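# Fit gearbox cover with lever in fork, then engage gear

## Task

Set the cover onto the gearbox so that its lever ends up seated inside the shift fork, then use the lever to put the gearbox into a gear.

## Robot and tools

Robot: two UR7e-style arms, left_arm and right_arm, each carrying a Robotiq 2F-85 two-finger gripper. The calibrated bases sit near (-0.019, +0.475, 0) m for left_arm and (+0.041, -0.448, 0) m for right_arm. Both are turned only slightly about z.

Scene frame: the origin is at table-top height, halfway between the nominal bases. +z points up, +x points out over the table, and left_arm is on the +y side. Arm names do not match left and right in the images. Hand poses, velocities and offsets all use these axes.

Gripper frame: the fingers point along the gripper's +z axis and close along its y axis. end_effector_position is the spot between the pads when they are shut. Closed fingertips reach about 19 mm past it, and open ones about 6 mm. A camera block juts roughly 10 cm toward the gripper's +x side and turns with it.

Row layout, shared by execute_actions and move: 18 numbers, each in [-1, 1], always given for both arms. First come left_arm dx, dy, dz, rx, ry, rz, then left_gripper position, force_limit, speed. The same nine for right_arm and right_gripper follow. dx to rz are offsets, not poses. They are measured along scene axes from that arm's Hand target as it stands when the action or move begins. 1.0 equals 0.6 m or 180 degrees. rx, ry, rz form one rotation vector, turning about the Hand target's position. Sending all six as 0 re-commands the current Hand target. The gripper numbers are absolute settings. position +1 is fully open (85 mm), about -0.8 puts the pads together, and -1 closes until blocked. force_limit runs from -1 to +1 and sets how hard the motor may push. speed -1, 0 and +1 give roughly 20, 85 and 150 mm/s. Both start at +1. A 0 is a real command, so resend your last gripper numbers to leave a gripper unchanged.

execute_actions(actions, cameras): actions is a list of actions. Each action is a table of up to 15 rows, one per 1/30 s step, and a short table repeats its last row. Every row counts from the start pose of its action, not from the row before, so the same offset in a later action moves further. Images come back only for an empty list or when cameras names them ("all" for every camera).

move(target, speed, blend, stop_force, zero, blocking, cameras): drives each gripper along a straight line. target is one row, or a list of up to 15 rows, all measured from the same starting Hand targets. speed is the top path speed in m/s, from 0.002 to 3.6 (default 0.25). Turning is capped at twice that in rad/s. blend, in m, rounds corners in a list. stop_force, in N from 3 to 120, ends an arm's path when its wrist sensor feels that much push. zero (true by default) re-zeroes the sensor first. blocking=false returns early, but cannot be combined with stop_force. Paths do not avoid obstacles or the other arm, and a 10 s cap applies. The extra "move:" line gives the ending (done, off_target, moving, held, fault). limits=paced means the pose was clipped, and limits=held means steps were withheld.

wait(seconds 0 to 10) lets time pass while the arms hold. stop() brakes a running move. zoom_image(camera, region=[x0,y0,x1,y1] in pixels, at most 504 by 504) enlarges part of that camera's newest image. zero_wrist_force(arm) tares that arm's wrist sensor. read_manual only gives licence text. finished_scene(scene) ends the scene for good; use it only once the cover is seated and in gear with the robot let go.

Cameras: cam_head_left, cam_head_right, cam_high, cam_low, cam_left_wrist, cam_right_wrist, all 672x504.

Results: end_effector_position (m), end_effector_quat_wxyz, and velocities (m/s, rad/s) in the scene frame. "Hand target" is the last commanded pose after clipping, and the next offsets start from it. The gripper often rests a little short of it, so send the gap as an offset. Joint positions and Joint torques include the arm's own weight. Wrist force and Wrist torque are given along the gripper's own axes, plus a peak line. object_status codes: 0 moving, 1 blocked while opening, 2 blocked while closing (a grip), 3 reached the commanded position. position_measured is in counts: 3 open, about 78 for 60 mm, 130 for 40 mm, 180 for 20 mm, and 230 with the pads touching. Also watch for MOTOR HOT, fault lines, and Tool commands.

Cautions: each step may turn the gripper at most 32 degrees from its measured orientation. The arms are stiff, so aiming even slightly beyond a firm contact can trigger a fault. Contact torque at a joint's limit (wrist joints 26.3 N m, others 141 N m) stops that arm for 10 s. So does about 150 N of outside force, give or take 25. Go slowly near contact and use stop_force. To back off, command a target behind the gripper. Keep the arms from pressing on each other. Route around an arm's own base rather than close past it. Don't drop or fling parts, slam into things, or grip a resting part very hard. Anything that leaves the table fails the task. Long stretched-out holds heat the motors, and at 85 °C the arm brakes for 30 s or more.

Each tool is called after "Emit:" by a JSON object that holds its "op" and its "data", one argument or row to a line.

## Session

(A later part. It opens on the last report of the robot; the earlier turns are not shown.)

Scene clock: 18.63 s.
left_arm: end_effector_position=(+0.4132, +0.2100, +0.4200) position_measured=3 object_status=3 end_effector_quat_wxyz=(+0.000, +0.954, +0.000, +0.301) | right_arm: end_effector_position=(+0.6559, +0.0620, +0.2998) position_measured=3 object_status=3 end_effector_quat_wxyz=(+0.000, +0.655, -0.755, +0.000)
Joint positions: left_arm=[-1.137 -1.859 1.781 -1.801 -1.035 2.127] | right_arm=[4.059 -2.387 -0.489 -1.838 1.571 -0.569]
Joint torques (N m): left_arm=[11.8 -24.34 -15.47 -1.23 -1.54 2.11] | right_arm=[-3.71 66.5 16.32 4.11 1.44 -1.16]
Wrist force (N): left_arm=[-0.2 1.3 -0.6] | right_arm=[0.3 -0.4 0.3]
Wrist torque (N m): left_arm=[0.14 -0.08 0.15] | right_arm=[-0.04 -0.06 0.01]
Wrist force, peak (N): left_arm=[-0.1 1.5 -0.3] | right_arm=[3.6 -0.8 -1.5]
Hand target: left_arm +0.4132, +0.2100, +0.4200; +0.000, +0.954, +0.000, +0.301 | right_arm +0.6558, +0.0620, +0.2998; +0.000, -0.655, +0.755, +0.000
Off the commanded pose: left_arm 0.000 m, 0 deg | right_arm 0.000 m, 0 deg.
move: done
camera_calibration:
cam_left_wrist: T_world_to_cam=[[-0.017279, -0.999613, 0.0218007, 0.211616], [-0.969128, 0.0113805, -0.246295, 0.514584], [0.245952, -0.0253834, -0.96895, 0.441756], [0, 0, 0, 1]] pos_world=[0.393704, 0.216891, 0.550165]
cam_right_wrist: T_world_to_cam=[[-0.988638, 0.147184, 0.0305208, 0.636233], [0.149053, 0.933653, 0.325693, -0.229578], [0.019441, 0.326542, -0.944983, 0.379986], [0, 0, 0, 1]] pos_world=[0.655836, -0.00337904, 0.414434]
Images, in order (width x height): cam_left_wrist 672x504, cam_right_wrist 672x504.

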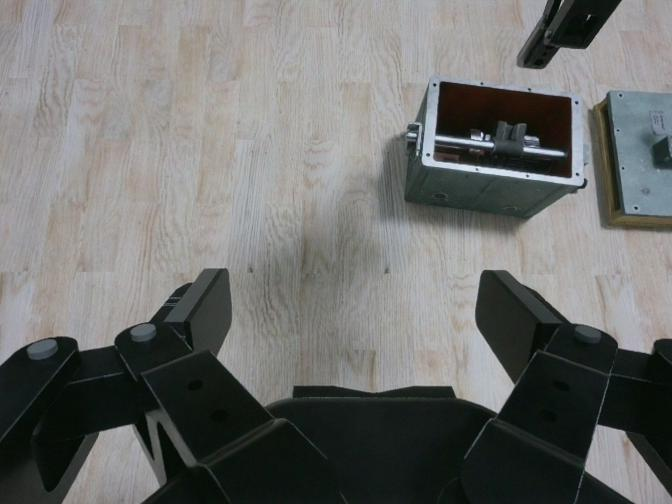

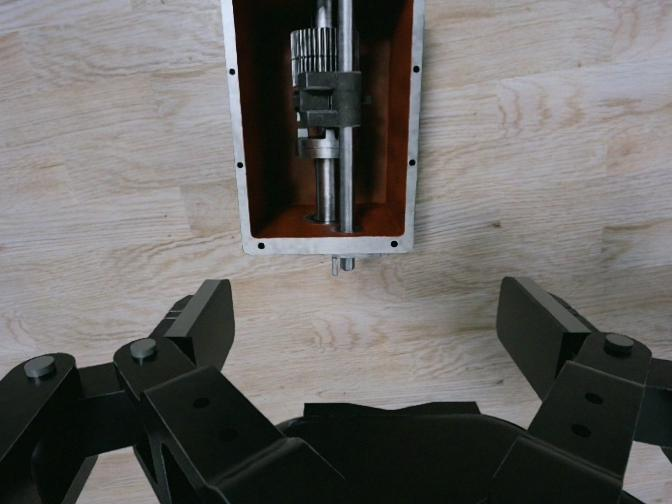

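Emit:
{"op": "move", "data": {
  "target": [0, 0, 0, 0, 0, 0, 1, 1, 1, 0.116, -0.5033, -0.05, 0, 0, -0.4728, 1, 1, 1],
  "speed": 0.35,
  "cameras": ["cam_right_wrist", "cam_left_wrist"]
}}

Emit:
{"op": "zoom_image", "data": {
  "camera": "cam_right_wrist",
  "region": [200, 0, 452, 240]
}}

Scene clock: 21.77 s.
left_arm: end_effector_position=(+0.4132, +0.2100, +0.4200) position_measured=3 object_status=3 end_effector_quat_wxyz=(+0.000, +0.954, +0.000, +0.301) | right_arm: end_effector_position=(+0.7254, -0.2401, +0.2699) position_measured=3 object_status=3 end_effector_quat_wxyz=(+0.000, +0.028, +1.000, +0.000)
Joint positions: left_arm=[-1.137 -1.859 1.781 -1.801 -1.035 2.127] | right_arm=[3.681 -2.09 -1.063 -1.56 1.572 0.538]
Joint torques (N m): left_arm=[11.63 -24.36 -15.13 -1.29 -1.6 2.07] | right_arm=[10.08 37.62 36.08 1.3 -1.46 0]
Wrist force (N): left_arm=[-0.1 1.2 -0.2] | right_arm=[0.1 0.3 0.3]
Wrist torque (N m): left_arm=[0.12 -0.09 0.15] | right_arm=[0.07 -0.01 0.03]
Wrist force, peak (N): left_arm=[0.0 1.5 -0.3] | right_arm=[-0.2 -1.4 0.1]
Hand target: left_arm +0.4132, +0.2100, +0.4200; +0.000, +0.954, +0.000, +0.301 | right_arm +0.7254, -0.2400, +0.2698; +0.000, +0.028, +1.000, +0.000
Off the commanded pose: left_arm 0.000 m, 0 deg | right_arm 0.000 m, 0 deg.
move: done
camera_calibration:
cam_left_wrist: T_world_to_cam=[[-0.017279, -0.999613, 0.0218007, 0.211616], [-0.969128, 0.0113805, -0.246295, 0.514584], [0.245952, -0.0253834, -0.96895, 0.441756], [0, 0, 0, 1]] pos_world=[0.393704, 0.216891, 0.550165]
cam_right_wrist: T_world_to_cam=[[0.0622125, 0.997595, 0.0305445, 0.192243], [0.942929, -0.0687791, 0.325812, -0.764848], [0.327129, 0.00853176, -0.944941, 0.149437], [0, 0, 0, 1]] pos_world=[0.660353, -0.245662, 0.384534]
Images, in order (width x height): cam_left_wrist 672x504, cam_right_wrist 672x504.

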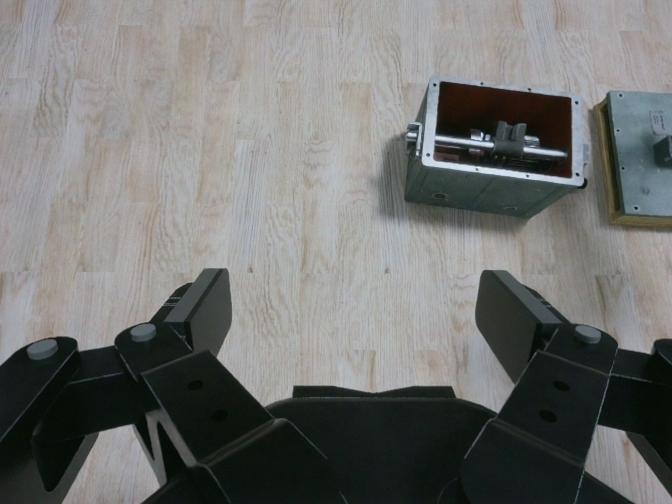

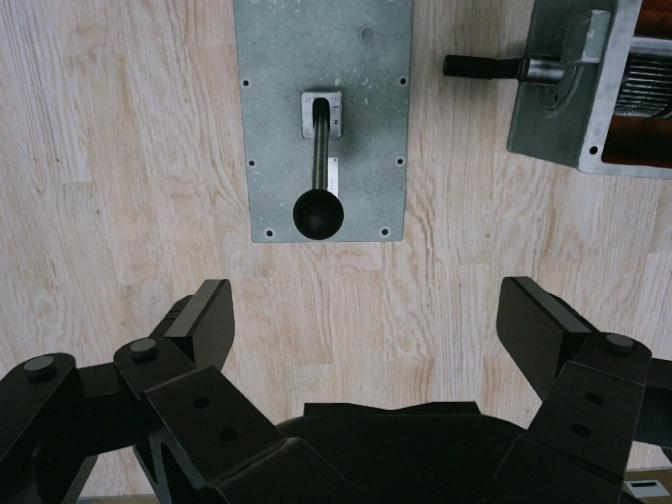

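Scaled by 2.000.

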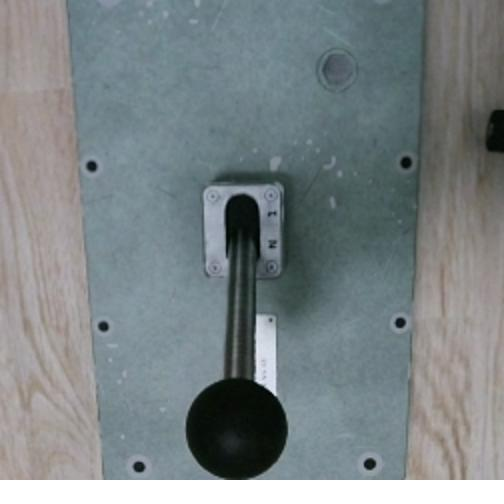

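Emit:
{"op": "move", "data": {
  "target": [
    [0, 0, 0, 0, 0, 0, 1, 1, 1, -0.1757, -0.0083, -0.083, -0.0062, -0.1109, 0, 0.2, -0.6, -0.5],
    [0, 0, 0, 0, 0, 0, 1, 1, 1, -0.1397, -0.0083, -0.2183, -0.0062, -0.1109, 0, 0.2, -0.6, -0.5]
  ],
  "speed": 0.2,
  "blend": 0.02,
  "cameras": ["all"]
}}

Scene clock: 25.33 s.
left_arm: end_effector_position=(+0.4132, +0.2100, +0.4200) position_measured=3 object_status=3 end_effector_quat_wxyz=(+0.000, +0.954, +0.000, +0.301) | right_arm: end_effector_position=(+0.6416, -0.2451, +0.1387) position_measured=104 object_status=3 end_effector_quat_wxyz=(+0.173, +0.028, +0.985, -0.005)
Joint positions: left_arm=[-1.137 -1.859 1.781 -1.801 -1.035 2.127] | right_arm=[3.827 -1.845 -1.886 -0.707 1.354 0.654]
Joint torques (N m): left_arm=[11.24 -24.45 -14.87 -1.21 -1.57 1.94] | right_arm=[11.63 39.04 32.39 4.58 -1.05 1.89]
Wrist force (N): left_arm=[0.1 1.5 -0.2] | right_arm=[0.8 0.1 0.4]
Wrist torque (N m): left_arm=[0.16 -0.12 0.15] | right_arm=[-0.01 -0.04 0.04]
Wrist force, peak (N): left_arm=[-0.1 1.4 -0.4] | right_arm=[1.1 0.4 2.9]
Hand target: left_arm +0.4132, +0.2100, +0.4200; +0.000, +0.954, +0.000, +0.301 | right_arm +0.6416, -0.2450, +0.1388; +0.173, +0.028, +0.985, -0.005
Off the commanded pose: left_arm 0.000 m, 0 deg | right_arm 0.000 m, 0 deg.
move: done
camera_calibration:
cam_left_wrist: T_world_to_cam=[[-0.017279, -0.999613, 0.0218007, 0.211616], [-0.969128, 0.0113805, -0.246295, 0.514584], [0.245952, -0.0253834, -0.96895, 0.441756], [0, 0, 0, 1]] pos_world=[0.393704, 0.216891, 0.550165]
cam_right_wrist: T_world_to_cam=[[0.0515158, 0.9982, 0.030719, 0.213384], [0.775052, -0.0593597, 0.629104, -0.57551], [0.629794, -0.00859993, -0.776714, -0.168624], [0, 0, 0, 1]] pos_world=[0.541256, -0.248613, 0.224528]

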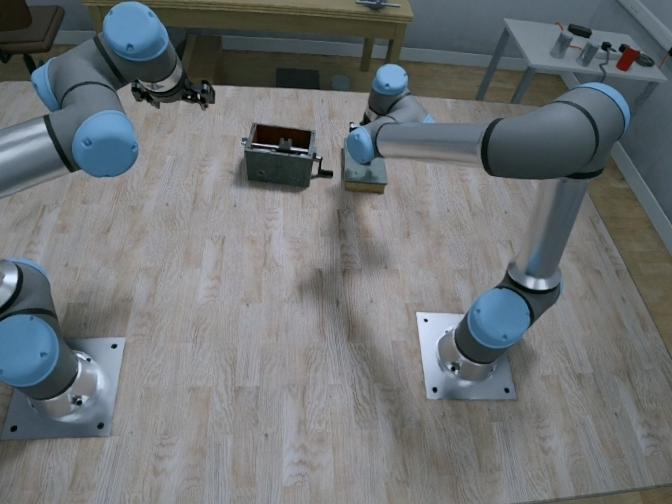

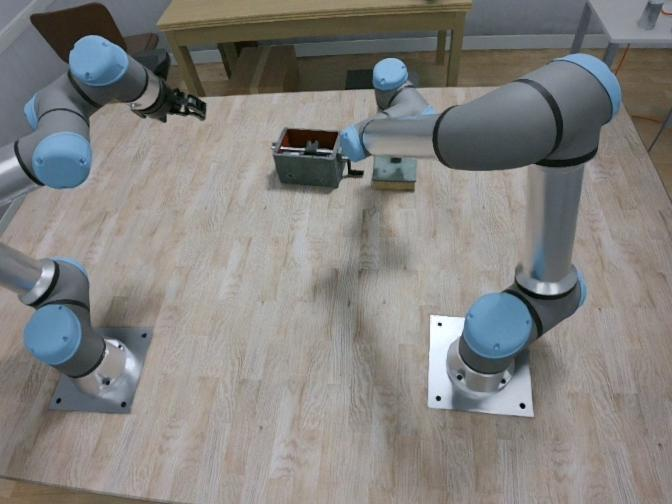

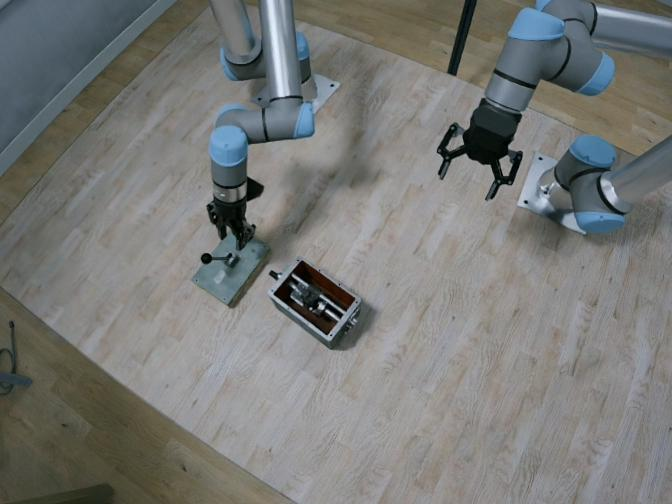

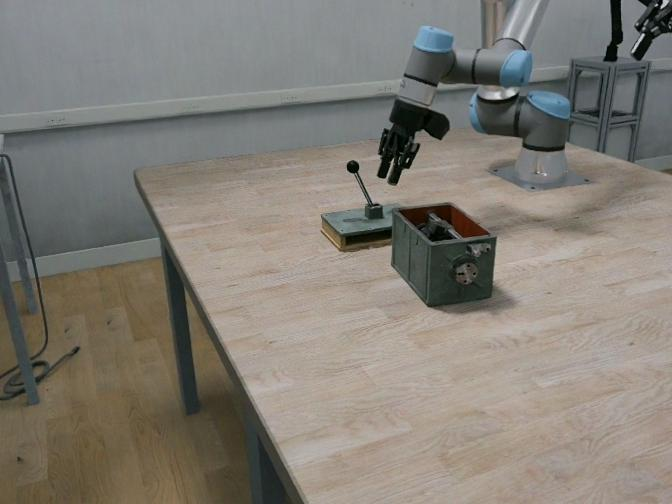

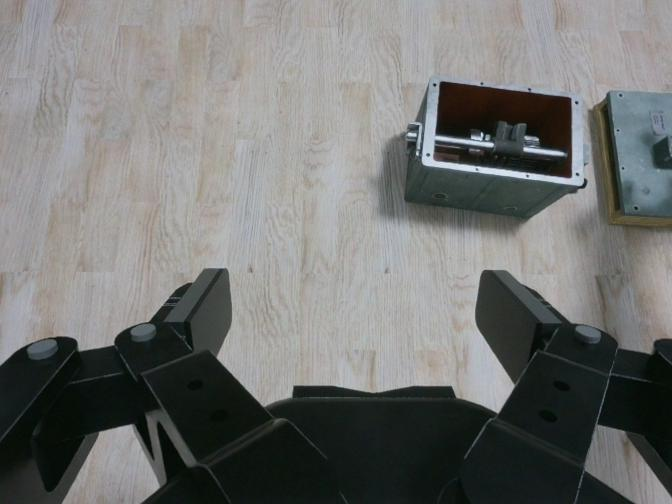

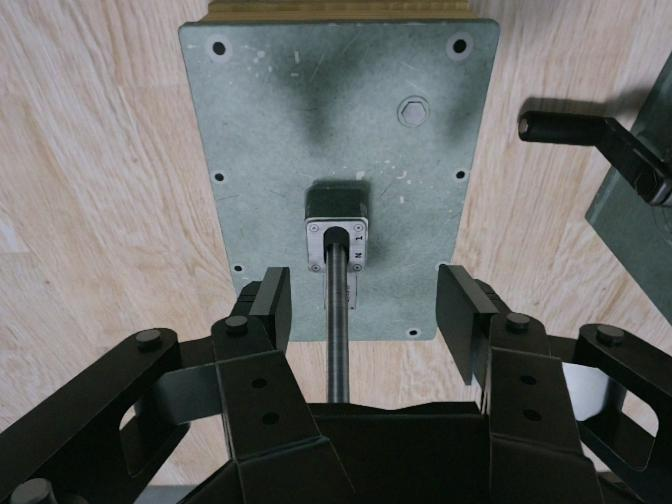

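Emit:
{"op": "zoom_image", "data": {
  "camera": "cam_right_wrist",
  "region": [210, 180, 500, 420]
}}

Scaled by 1.738.

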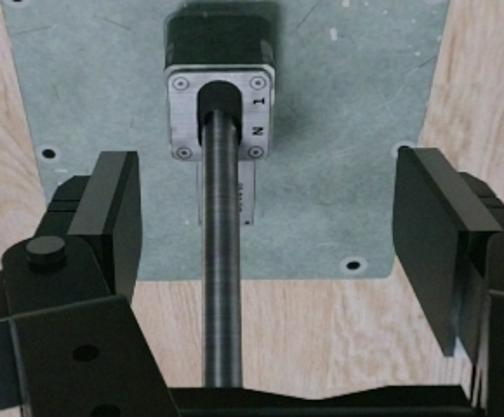

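Emit:
{"op": "move", "data": {
  "target": [0, 0, 0, 0, 0, 0, 1, 1, 1, 0.0218, -0.0132, -0.0593, 0, 0, 0, 0.2, -0.6, -0.5],
  "speed": 0.1,
  "cameras": ["cam_right_wrist", "cam_low"]
}}

Emit:
{"op": "zoom_image", "data": {
  "camera": "cam_right_wrist",
  "region": [210, 180, 500, 420]
}}

Emit:
{"op": "zoom_image", "data": {
  "camera": "cam_low",
  "region": [310, 120, 450, 260]
}}

Scene clock: 28.03 s.
left_arm: end_effector_position=(+0.4132, +0.2100, +0.4200) position_measured=3 object_status=3 end_effector_quat_wxyz=(+0.000, +0.954, +0.000, +0.301) | right_arm: end_effector_position=(+0.6546, -0.2531, +0.1030) position_measured=104 object_status=3 end_effector_quat_wxyz=(+0.173, +0.028, +0.985, -0.005)
Joint positions: left_arm=[-1.137 -1.859 1.781 -1.801 -1.035 2.127] | right_arm=[3.801 -1.918 -1.898 -0.617 1.361 0.628]
Joint torques (N m): left_arm=[11.56 -24.22 -15.31 -1.29 -1.55 1.97] | right_arm=[10.58 49.13 31.55 1.61 -1.03 1.93]
Wrist force (N): left_arm=[0.1 1.4 -0.3] | right_arm=[0.9 0.5 0.2]
Wrist torque (N m): left_arm=[0.15 -0.11 0.15] | right_arm=[0.05 -0.04 0.04]
Wrist force, peak (N): left_arm=[0.0 1.6 -0.2] | right_arm=[1.1 1.0 -1.0]
Hand target: left_arm +0.4132, +0.2100, +0.4200; +0.000, +0.954, +0.000, +0.301 | right_arm +0.6547, -0.2529, +0.1032; +0.173, +0.028, +0.985, -0.005
Off the commanded pose: left_arm 0.000 m, 0 deg | right_arm 0.000 m, 0 deg.
move: done
camera_calibration:
cam_right_wrist: T_world_to_cam=[[0.0515172, 0.9982, 0.0307115, 0.221793], [0.775101, -0.0593567, 0.629044, -0.563694], [0.629734, -0.00860213, -0.776763, -0.20463], [0, 0, 0, 1]] pos_world=[0.554356, -0.256613, 0.188828]
Images, in order (width x height): cam_low 672x504, cam_right_wrist 672x504.

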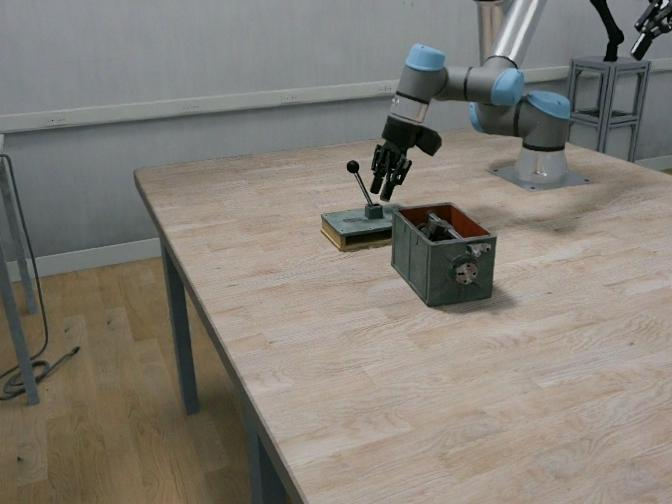

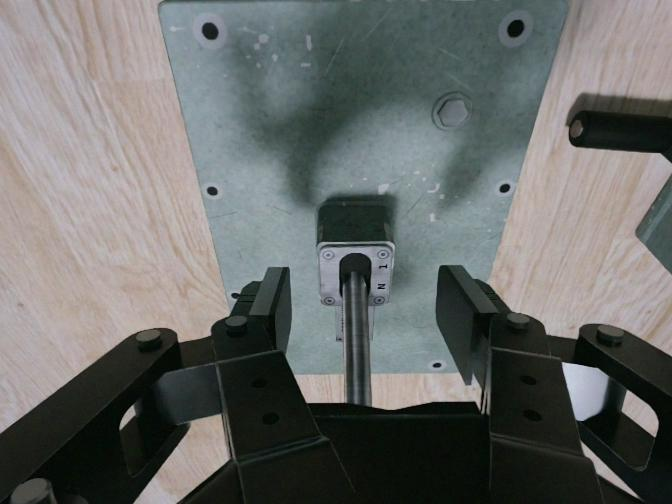

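Scaled by 1.738.

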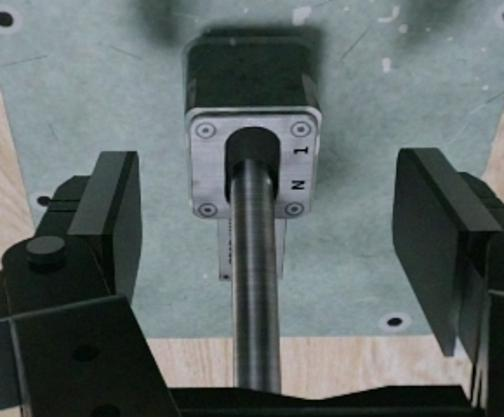

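Scaled by 3.600.

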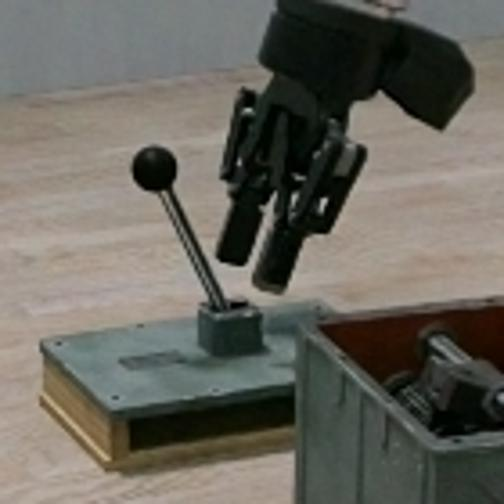

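Emit:
{"op": "move", "data": {
  "target": [0, 0, 0, 0, 0, 0, 1, 1, 1, 0.021, -0.004, -0.058, 0, 0, 0, 0.2, -0.6, -0.5],
  "speed": 0.03,
  "stop_force": 6,
  "cameras": ["cam_right_wrist", "cam_low"]
}}

Emit:
{"op": "zoom_image", "data": {
  "camera": "cam_right_wrist",
  "region": [210, 180, 500, 420]
}}

Emit:
{"op": "zoom_image", "data": {
  "camera": "cam_low",
  "region": [310, 120, 450, 260]
}}

Scene clock: 31.03 s.
left_arm: end_effector_position=(+0.4132, +0.2100, +0.4200) position_measured=3 object_status=3 end_effector_quat_wxyz=(+0.000, +0.954, +0.000, +0.301) | right_arm: end_effector_position=(+0.6673, -0.2553, +0.0684) position_measured=104 object_status=3 end_effector_quat_wxyz=(+0.173, +0.028, +0.985, -0.005)
Joint positions: left_arm=[-1.137 -1.859 1.781 -1.801 -1.035 2.127] | right_arm=[3.784 -1.996 -1.896 -0.537 1.366 0.612]
Joint torques (N m): left_arm=[11.45 -24.53 -15.47 -1.28 -1.47 1.99] | right_arm=[11.87 51.82 16.79 1.88 -1.45 1.35]
Wrist force (N): left_arm=[0.0 1.4 -0.4] | right_arm=[0.8 0.5 0.2]
Wrist torque (N m): left_arm=[0.15 -0.11 0.15] | right_arm=[0.06 -0.03 0.03]
Wrist force, peak (N): left_arm=[-0.1 1.6 -0.4] | right_arm=[1.2 0.1 0.7]
Hand target: left_arm +0.4132, +0.2100, +0.4200; +0.000, +0.954, +0.000, +0.301 | right_arm +0.6673, -0.2553, +0.0684; +0.173, +0.028, +0.985, -0.005
Off the commanded pose: left_arm 0.000 m, 0 deg | right_arm 0.000 m, 0 deg.
move: done
camera_calibration:
cam_right_wrist: T_world_to_cam=[[0.0514597, 0.998195, 0.0309514, 0.224499], [0.774875, -0.0594602, 0.629312, -0.55171], [0.630016, -0.00840074, -0.776537, -0.239682], [0, 0, 0, 1]] pos_world=[0.566957, -0.258912, 0.154127]
Images, in order (width x height): cam_low 672x504, cam_right_wrist 672x504.

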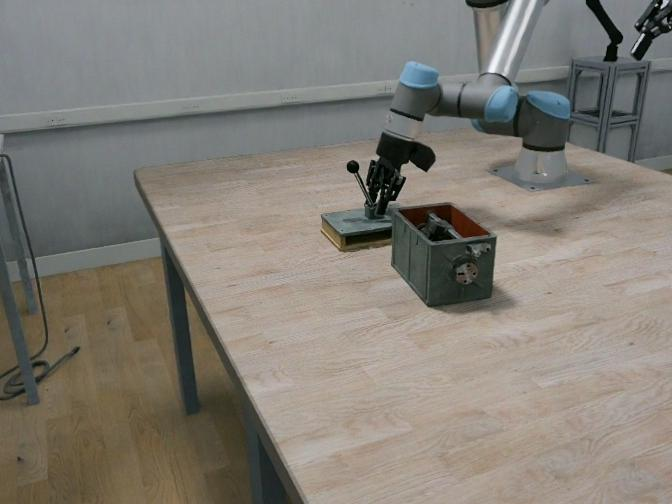

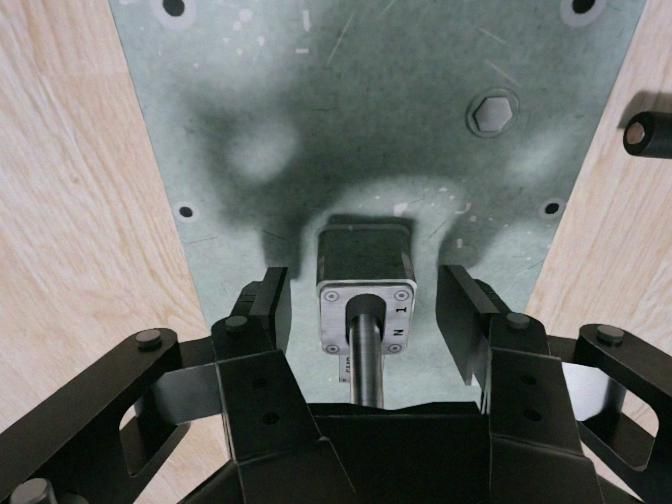

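Scaled by 1.738.

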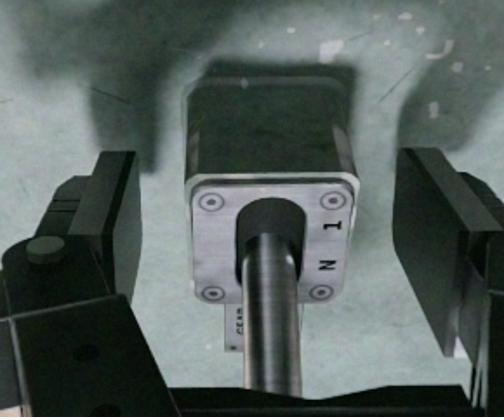

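Scaled by 3.600.

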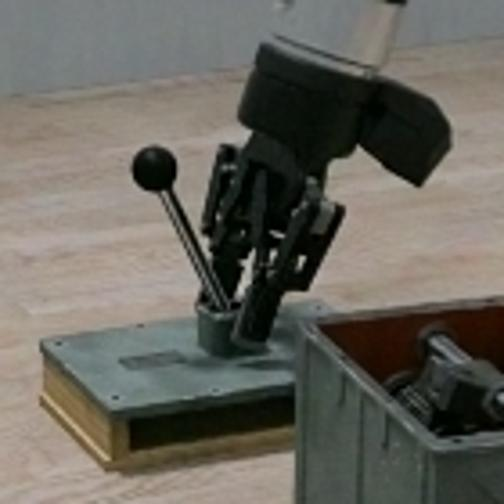

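Emit:
{"op": "move", "data": {
  "target": [0, 0, 0, 0, 0, 0, 1, 1, 1, 0.0017, 0.0013, -0.0047, 0, 0, 0, 0.2, -0.6, -0.5],
  "speed": 0.03,
  "stop_force": 6
}}

Emit:
{"op": "move", "data": {
  "target": [0, 0, 0, 0, 0, 0, 1, 1, 1, 0, 0, 0, 0, 0, 0, -1, -0.5, -1],
  "cameras": ["cam_right_wrist", "cam_low"]
}}

Emit:
{"op": "zoom_image", "data": {
  "camera": "cam_right_wrist",
  "region": [210, 180, 500, 420]
}}

Scene clock: 32.37 s.
left_arm: end_effector_position=(+0.4132, +0.2100, +0.4200) position_measured=3 object_status=3 end_effector_quat_wxyz=(+0.000, +0.954, +0.000, +0.301) | right_arm: end_effector_position=(+0.6683, -0.2545, +0.0655) position_measured=104 object_status=3 end_effector_quat_wxyz=(+0.173, +0.028, +0.985, -0.005)
Joint positions: left_arm=[-1.137 -1.859 1.781 -1.801 -1.035 2.127] | right_arm=[3.785 -2.003 -1.894 -0.532 1.365 0.613]
Joint torques (N m): left_arm=[11.53 -24.18 -14.97 -1.25 -1.45 2] | right_arm=[10.37 47 26.43 1.63 -1.79 1.89]
Wrist force (N): left_arm=[0.0 1.4 -0.2] | right_arm=[1.0 0.1 0.8]
Wrist torque (N m): left_arm=[0.15 -0.11 0.14] | right_arm=[0.00 -0.06 0.04]
Wrist force, peak (N): left_arm=[-0.1 1.6 -0.4] | right_arm=[1.2 0.2 0.4]
Hand target: left_arm +0.4132, +0.2100, +0.4200; +0.000, +0.954, +0.000, +0.301 | right_arm +0.6683, -0.2545, +0.0656; +0.173, +0.028, +0.985, -0.005
Off the commanded pose: left_arm 0.000 m, 0 deg | right_arm 0.000 m, 0 deg.
move: done

Scene clock: 33.63 s.
left_arm: end_effector_position=(+0.4132, +0.2100, +0.4200) position_measured=3 object_status=3 end_effector_quat_wxyz=(+0.000, +0.954, +0.000, +0.301) | right_arm: end_effector_position=(+0.6683, -0.2546, +0.0656) position_measured=156 object_status=2 end_effector_quat_wxyz=(+0.173, +0.028, +0.985, -0.005)
Joint positions: left_arm=[-1.137 -1.859 1.781 -1.801 -1.035 2.127] | right_arm=[3.785 -2.003 -1.894 -0.532 1.365 0.613]
Joint torques (N m): left_arm=[11.75 -24.08 -15.37 -1.29 -1.42 2.03] | right_arm=[9.45 45.78 18.59 3.01 0.51 1.94]
Wrist force (N): left_arm=[0.0 1.5 -0.3] | right_arm=[1.8 -2.1 -5.4]
Wrist torque (N m): left_arm=[0.16 -0.10 0.15] | right_arm=[0.06 0.00 0.05]
Wrist force, peak (N): left_arm=[-0.1 1.5 -0.3] | right_arm=[1.8 -2.1 -5.6]
Hand target: left_arm +0.4132, +0.2100, +0.4200; +0.000, +0.954, +0.000, +0.301 | right_arm +0.6683, -0.2545, +0.0656; +0.173, +0.028, +0.985, -0.005
Off the commanded pose: left_arm 0.000 m, 0 deg | right_arm 0.000 m, 0 deg.
move: done
camera_calibration:
cam_right_wrist: T_world_to_cam=[[0.0515228, 0.998194, 0.0308741, 0.223711], [0.774871, -0.0594605, 0.629316, -0.550674], [0.630016, -0.00850068, -0.776536, -0.242505], [0, 0, 0, 1]] pos_world=[0.567957, -0.258112, 0.151327]
Images, in order (width x height): cam_low 672x504, cam_right_wrist 672x504.

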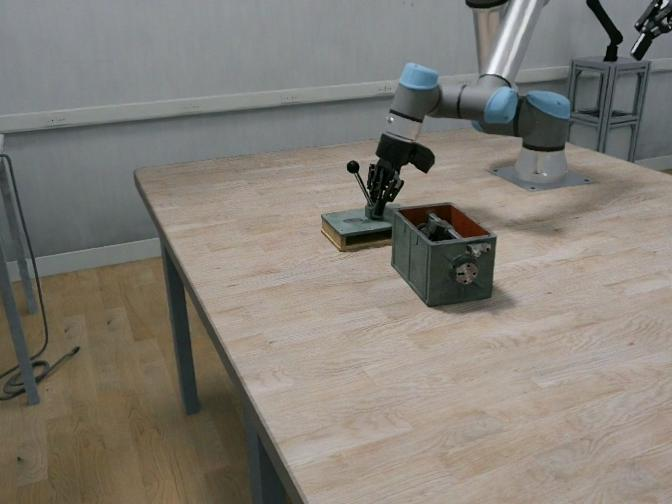

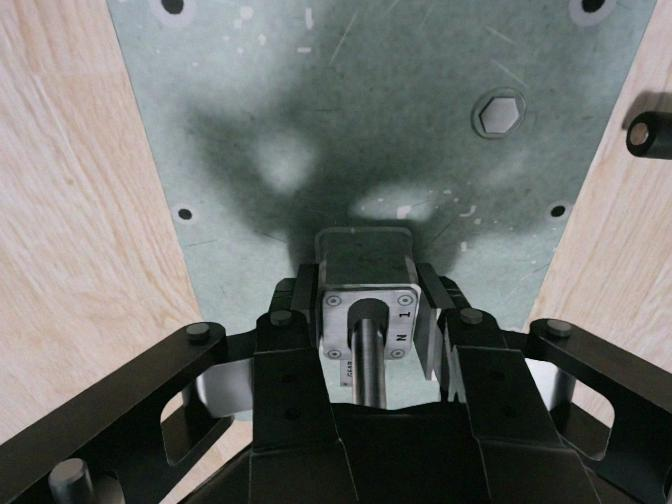

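Scaled by 1.738.

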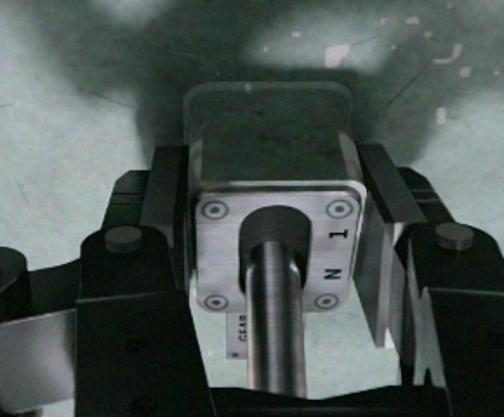

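Emit:
{"op": "move", "data": {
  "target": [0, 0, 0, 0, 0, 0, 1, 1, 1, 0, 0, 0.0333, 0, 0, 0, -1, -0.5, -1],
  "speed": 0.05,
  "cameras": ["cam_right_wrist", "cam_low"]
}}

Emit:
{"op": "zoom_image", "data": {
  "camera": "cam_low",
  "region": [300, 130, 460, 270]
}}

Scene clock: 35.33 s.
left_arm: end_effector_position=(+0.4132, +0.2100, +0.4200) position_measured=3 object_status=3 end_effector_quat_wxyz=(+0.000, +0.954, +0.000, +0.301) | right_arm: end_effector_position=(+0.6684, -0.2545, +0.0859) position_measured=156 object_status=2 end_effector_quat_wxyz=(+0.173, +0.028, +0.984, -0.005) end_effector_velocity=(+0.001, +0.000, -0.001) end_effector_angular_velocity=(+0.000, -0.001, +0.000)
Joint positions: left_arm=[-1.137 -1.859 1.781 -1.801 -1.035 2.127] | right_arm=[3.785 -1.97 -1.878 -0.581 1.365 0.613]
Joint velocities: left_arm=[within noise] | right_arm=[0 -0.003 0 0.005 0 -0.001]
Joint torques (N m): left_arm=[11.29 -24.18 -15.29 -1.24 -1.49 1.96] | right_arm=[7.35 29.77 15.63 5.99 -2.32 0.94]
Wrist force (N): left_arm=[-0.1 1.2 -0.1] | right_arm=[3.0 0.2 7.2]
Wrist torque (N m): left_arm=[0.12 -0.08 0.15] | right_arm=[0.04 0.07 0.03]
Wrist force, peak (N): left_arm=[0.0 1.5 -0.3] | right_arm=[4.0 0.1 8.4]
Hand target: left_arm +0.4132, +0.2100, +0.4200; +0.000, +0.954, +0.000, +0.301 | right_arm +0.6683, -0.2545, +0.0856; +0.173, +0.028, +0.985, -0.005
Off the commanded pose: left_arm 0.000 m, 0 deg | right_arm 0.000 m, 0 deg.
move: done
camera_calibration:
cam_right_wrist: T_world_to_cam=[[0.0514603, 0.99819, 0.03111, 0.222976], [0.774646, -0.0595577, 0.629584, -0.563401], [0.630298, -0.00829932, -0.776309, -0.22703], [0, 0, 0, 1]] pos_world=[0.568058, -0.258012, 0.171526]
Images, in order (width x height): cam_low 672x504, cam_right_wrist 672x504.

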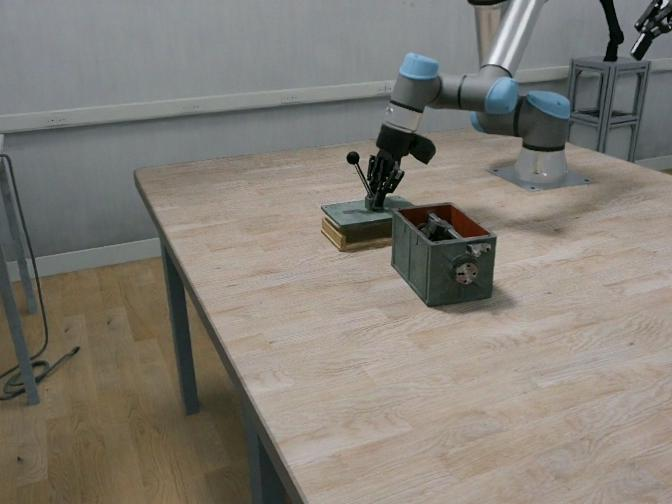

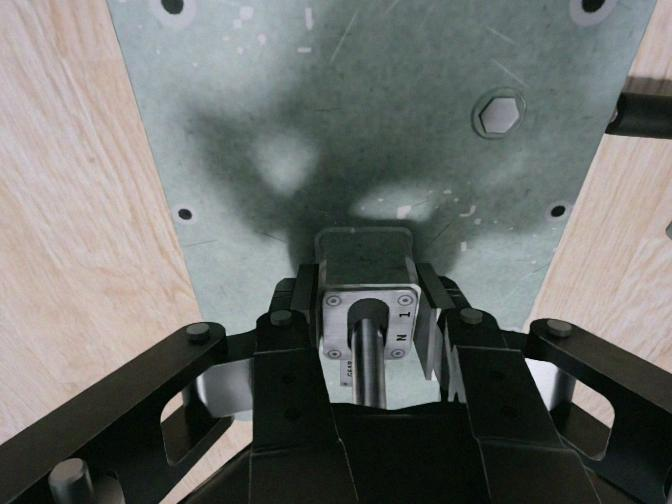

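Scaled by 3.150.

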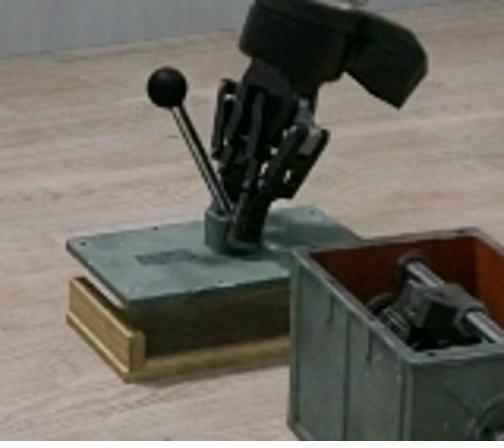

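Emit:
{"op": "move", "data": {
  "target": [0, 0, 0, 0, 0, 0, 1, 1, 1, 0, 0, 0.2333, 0, 0, 0, -1, -0.5, -1],
  "speed": 0.15,
  "cameras": ["cam_right_wrist", "cam_low", "cam_left_wrist", "cam_head_left", "cam_head_right"]
}}

Emit:
{"op": "zoom_image", "data": {
  "camera": "cam_low",
  "region": [290, 80, 450, 230]
}}

Scene clock: 36.80 s.
left_arm: end_effector_position=(+0.4132, +0.2100, +0.4200) position_measured=3 object_status=3 end_effector_quat_wxyz=(+0.000, +0.954, +0.000, +0.301) | right_arm: end_effector_position=(+0.6684, -0.2546, +0.2257) position_measured=156 object_status=2 end_effector_quat_wxyz=(+0.173, +0.028, +0.984, -0.005)
Joint positions: left_arm=[-1.137 -1.859 1.781 -1.801 -1.035 2.127] | right_arm=[3.785 -1.799 -1.7 -0.93 1.365 0.613]
Joint torques (N m): left_arm=[11.27 -23.99 -15.25 -1.22 -1.45 1.96] | right_arm=[-4.6 25.93 22.25 3.84 -0.59 1.79]
Wrist force (N): left_arm=[0.0 1.3 -0.3] | right_arm=[3.0 -0.1 7.2]
Wrist torque (N m): left_arm=[0.12 -0.10 0.14] | right_arm=[0.00 0.09 0.02]
Wrist force, peak (N): left_arm=[-0.1 1.5 -0.2] | right_arm=[5.2 -0.1 11.2]
Hand target: left_arm +0.4132, +0.2100, +0.4200; +0.000, +0.954, +0.000, +0.301 | right_arm +0.6683, -0.2545, +0.2256; +0.173, +0.028, +0.985, -0.005
Off the commanded pose: left_arm 0.000 m, 0 deg | right_arm 0.000 m, 0 deg.
move: done
camera_calibration:
cam_left_wrist: T_world_to_cam=[[-0.017279, -0.999613, 0.0218007, 0.211616], [-0.969128, 0.0113805, -0.246295, 0.514584], [0.245952, -0.0253834, -0.96895, 0.441756], [0, 0, 0, 1]] pos_world=[0.393704, 0.216891, 0.550165]
cam_right_wrist: T_world_to_cam=[[0.0515269, 0.99819, 0.0310254, 0.21872], [0.774731, -0.0595572, 0.62948, -0.65136], [0.630188, -0.00839876, -0.776397, -0.118375], [0, 0, 0, 1]] pos_world=[0.567958, -0.258112, 0.311326]
Images, in order (width x height): cam_head_left 672x504, cam_head_right 672x504, cam_low 672x504, cam_left_wrist 672x504, cam_right_wrist 672x504.

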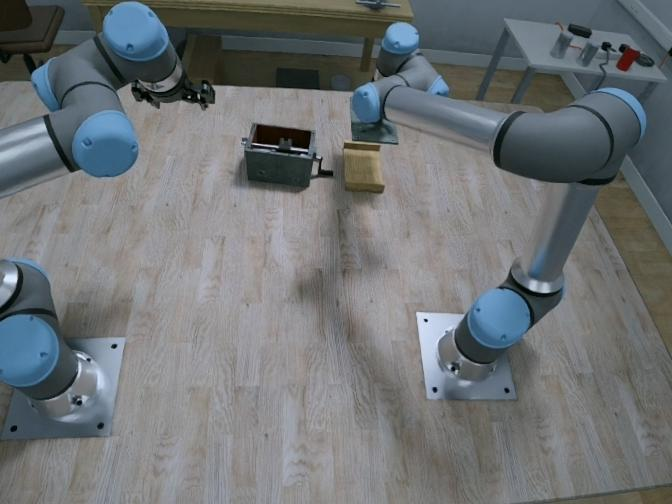

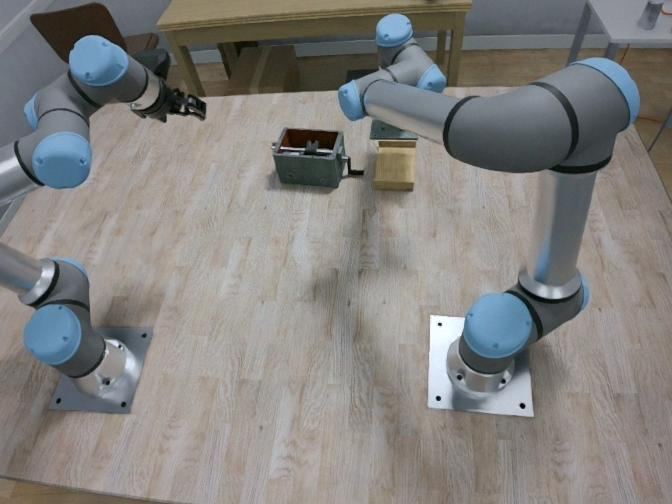

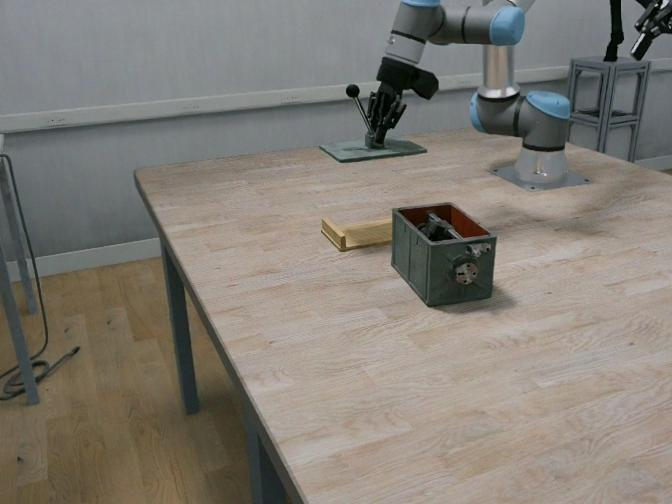

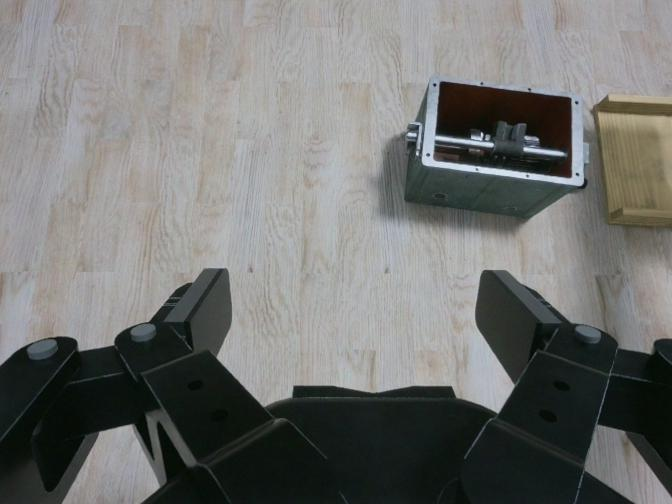

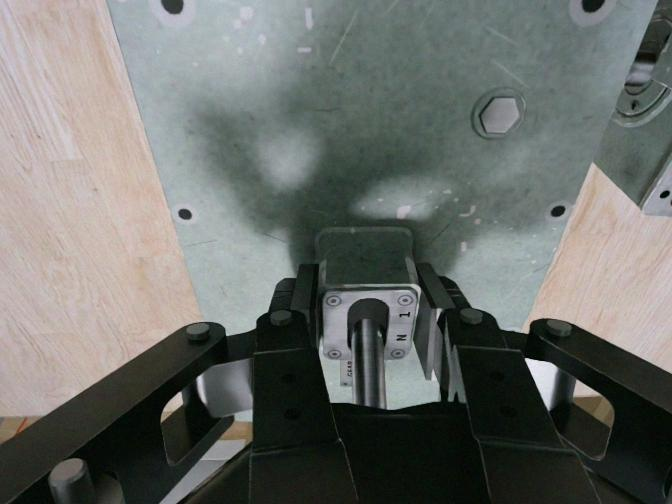

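Scaled by 3.150.

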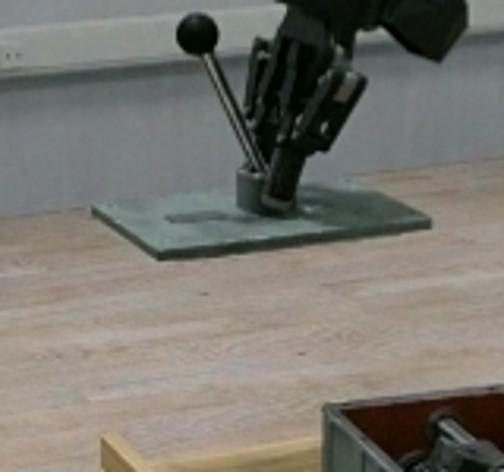

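Emit:
{"op": "move", "data": {
  "target": [0, 0, 0, 0, 0, 0, 1, 1, 1, -0.0068, 0.4315, 0, 0, 0, 0.4722, -1, -0.5, -1],
  "speed": 0.2,
  "cameras": ["all"]
}}

Emit:
{"op": "zoom_image", "data": {
  "camera": "cam_low",
  "region": [320, 80, 560, 320]
}}

Emit:
{"op": "zoom_image", "data": {
  "camera": "cam_left_wrist",
  "region": [372, 0, 672, 240]
}}

Scene clock: 41.30 s.
left_arm: end_effector_position=(+0.4132, +0.2100, +0.4200) position_measured=3 object_status=3 end_effector_quat_wxyz=(+0.000, +0.954, +0.000, +0.301) | right_arm: end_effector_position=(+0.6642, +0.0045, +0.2255) position_measured=156 object_status=2 end_effector_quat_wxyz=(-0.131, +0.645, -0.745, -0.114)
Joint positions: left_arm=[-1.137 -1.859 1.781 -1.801 -1.035 2.127] | right_arm=[3.927 -2.116 -1.246 -1.081 1.793 -0.669]
Joint torques (N m): left_arm=[11.47 -23.63 -15.54 -1.33 -1.42 1.94] | right_arm=[-9.81 66.45 20.6 5.91 -0.62 0.93]
Wrist force (N): left_arm=[0.0 1.3 -0.4] | right_arm=[3.3 0.5 7.1]
Wrist torque (N m): left_arm=[0.13 -0.10 0.15] | right_arm=[0.10 0.05 -0.07]
Wrist force, peak (N): left_arm=[-0.1 1.5 -0.5] | right_arm=[3.2 -1.3 7.6]
Hand target: left_arm +0.4132, +0.2100, +0.4200; +0.000, +0.954, +0.000, +0.301 | right_arm +0.6642, +0.0044, +0.2256; +0.131, -0.645, +0.745, +0.114
Off the commanded pose: left_arm 0.000 m, 0 deg | right_arm 0.000 m, 0 deg.
move: done
camera_calibration:
cam_left_wrist: T_world_to_cam=[[-0.017279, -0.999613, 0.0218007, 0.211616], [-0.969128, 0.0113805, -0.246295, 0.514584], [0.245952, -0.0253834, -0.96895, 0.441756], [0, 0, 0, 1]] pos_world=[0.393704, 0.216891, 0.550165]
cam_right_wrist: T_world_to_cam=[[-0.989899, 0.138358, 0.0309492, 0.655921], [0.126846, 0.766775, 0.629258, -0.205986], [0.0633318, 0.626827, -0.77658, 0.259998], [0, 0, 0, 1]] pos_world=[0.658957, -0.0957807, 0.311227]

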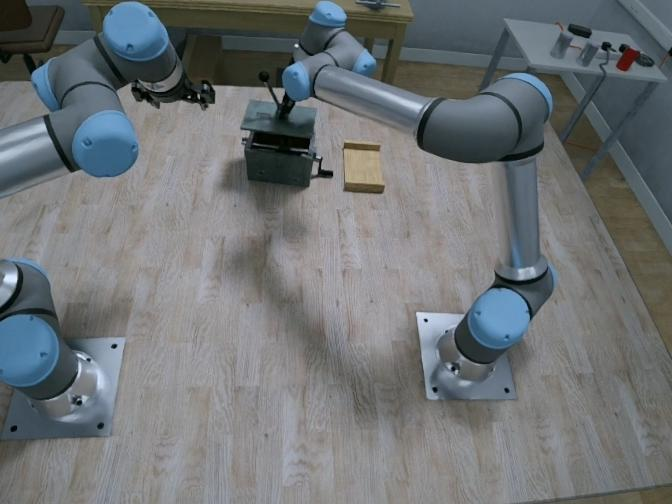

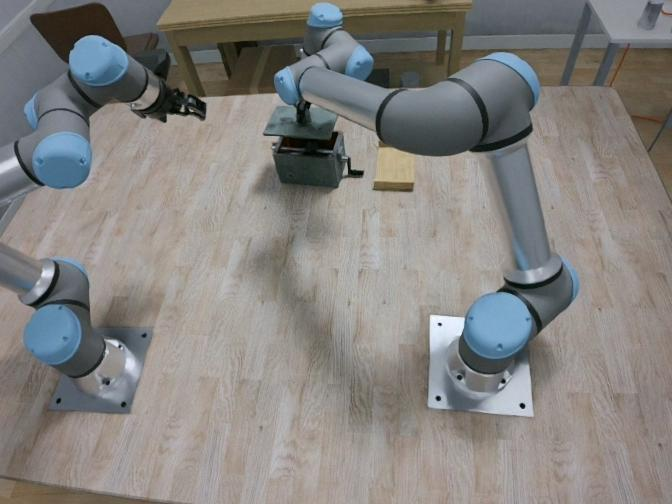

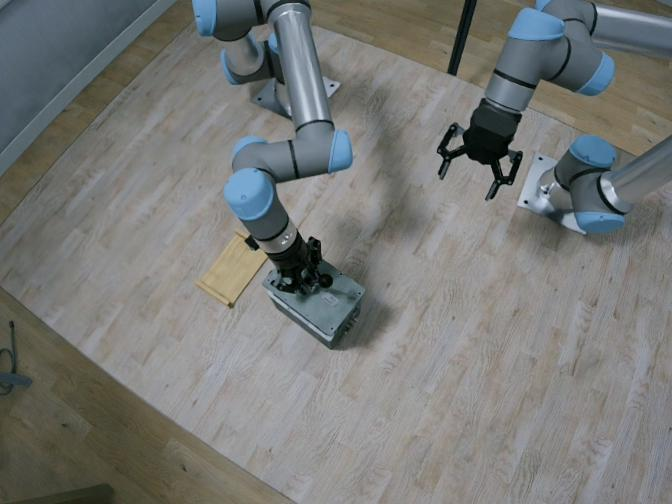

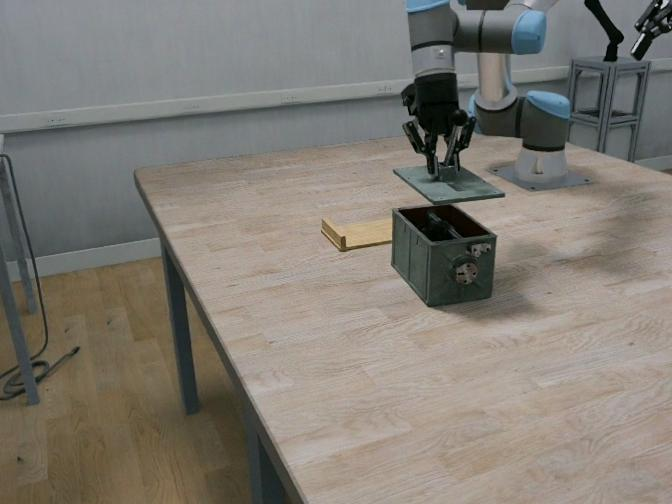

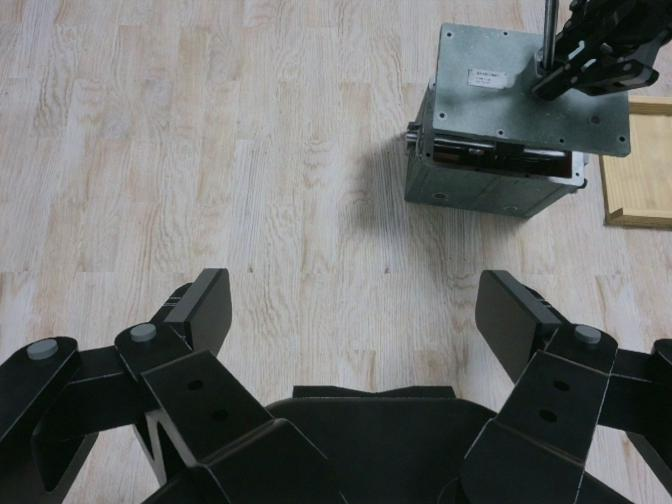

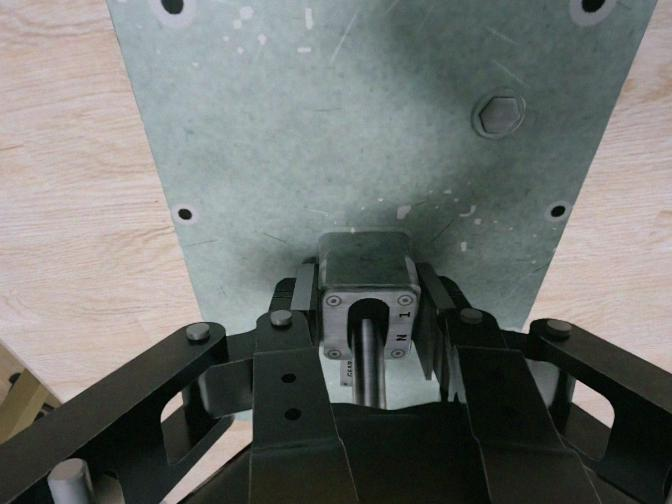

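Scaled by 2.100.

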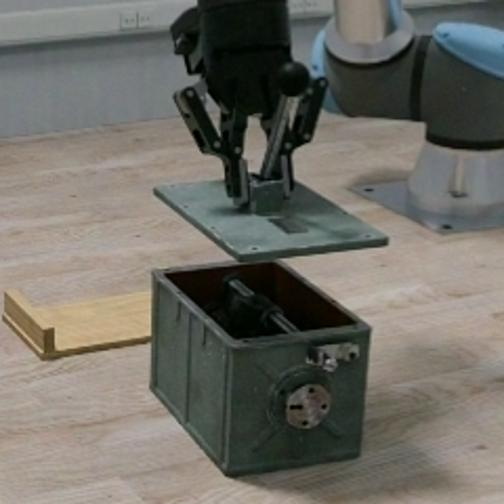

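Scaled by 1.680.

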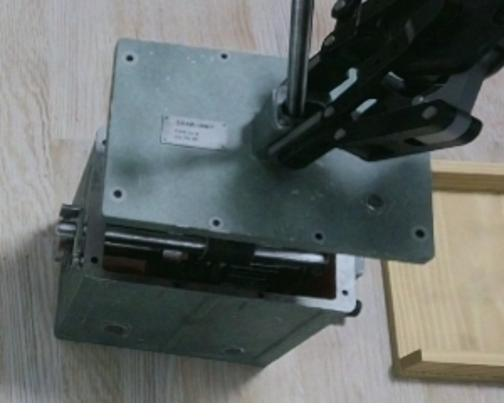

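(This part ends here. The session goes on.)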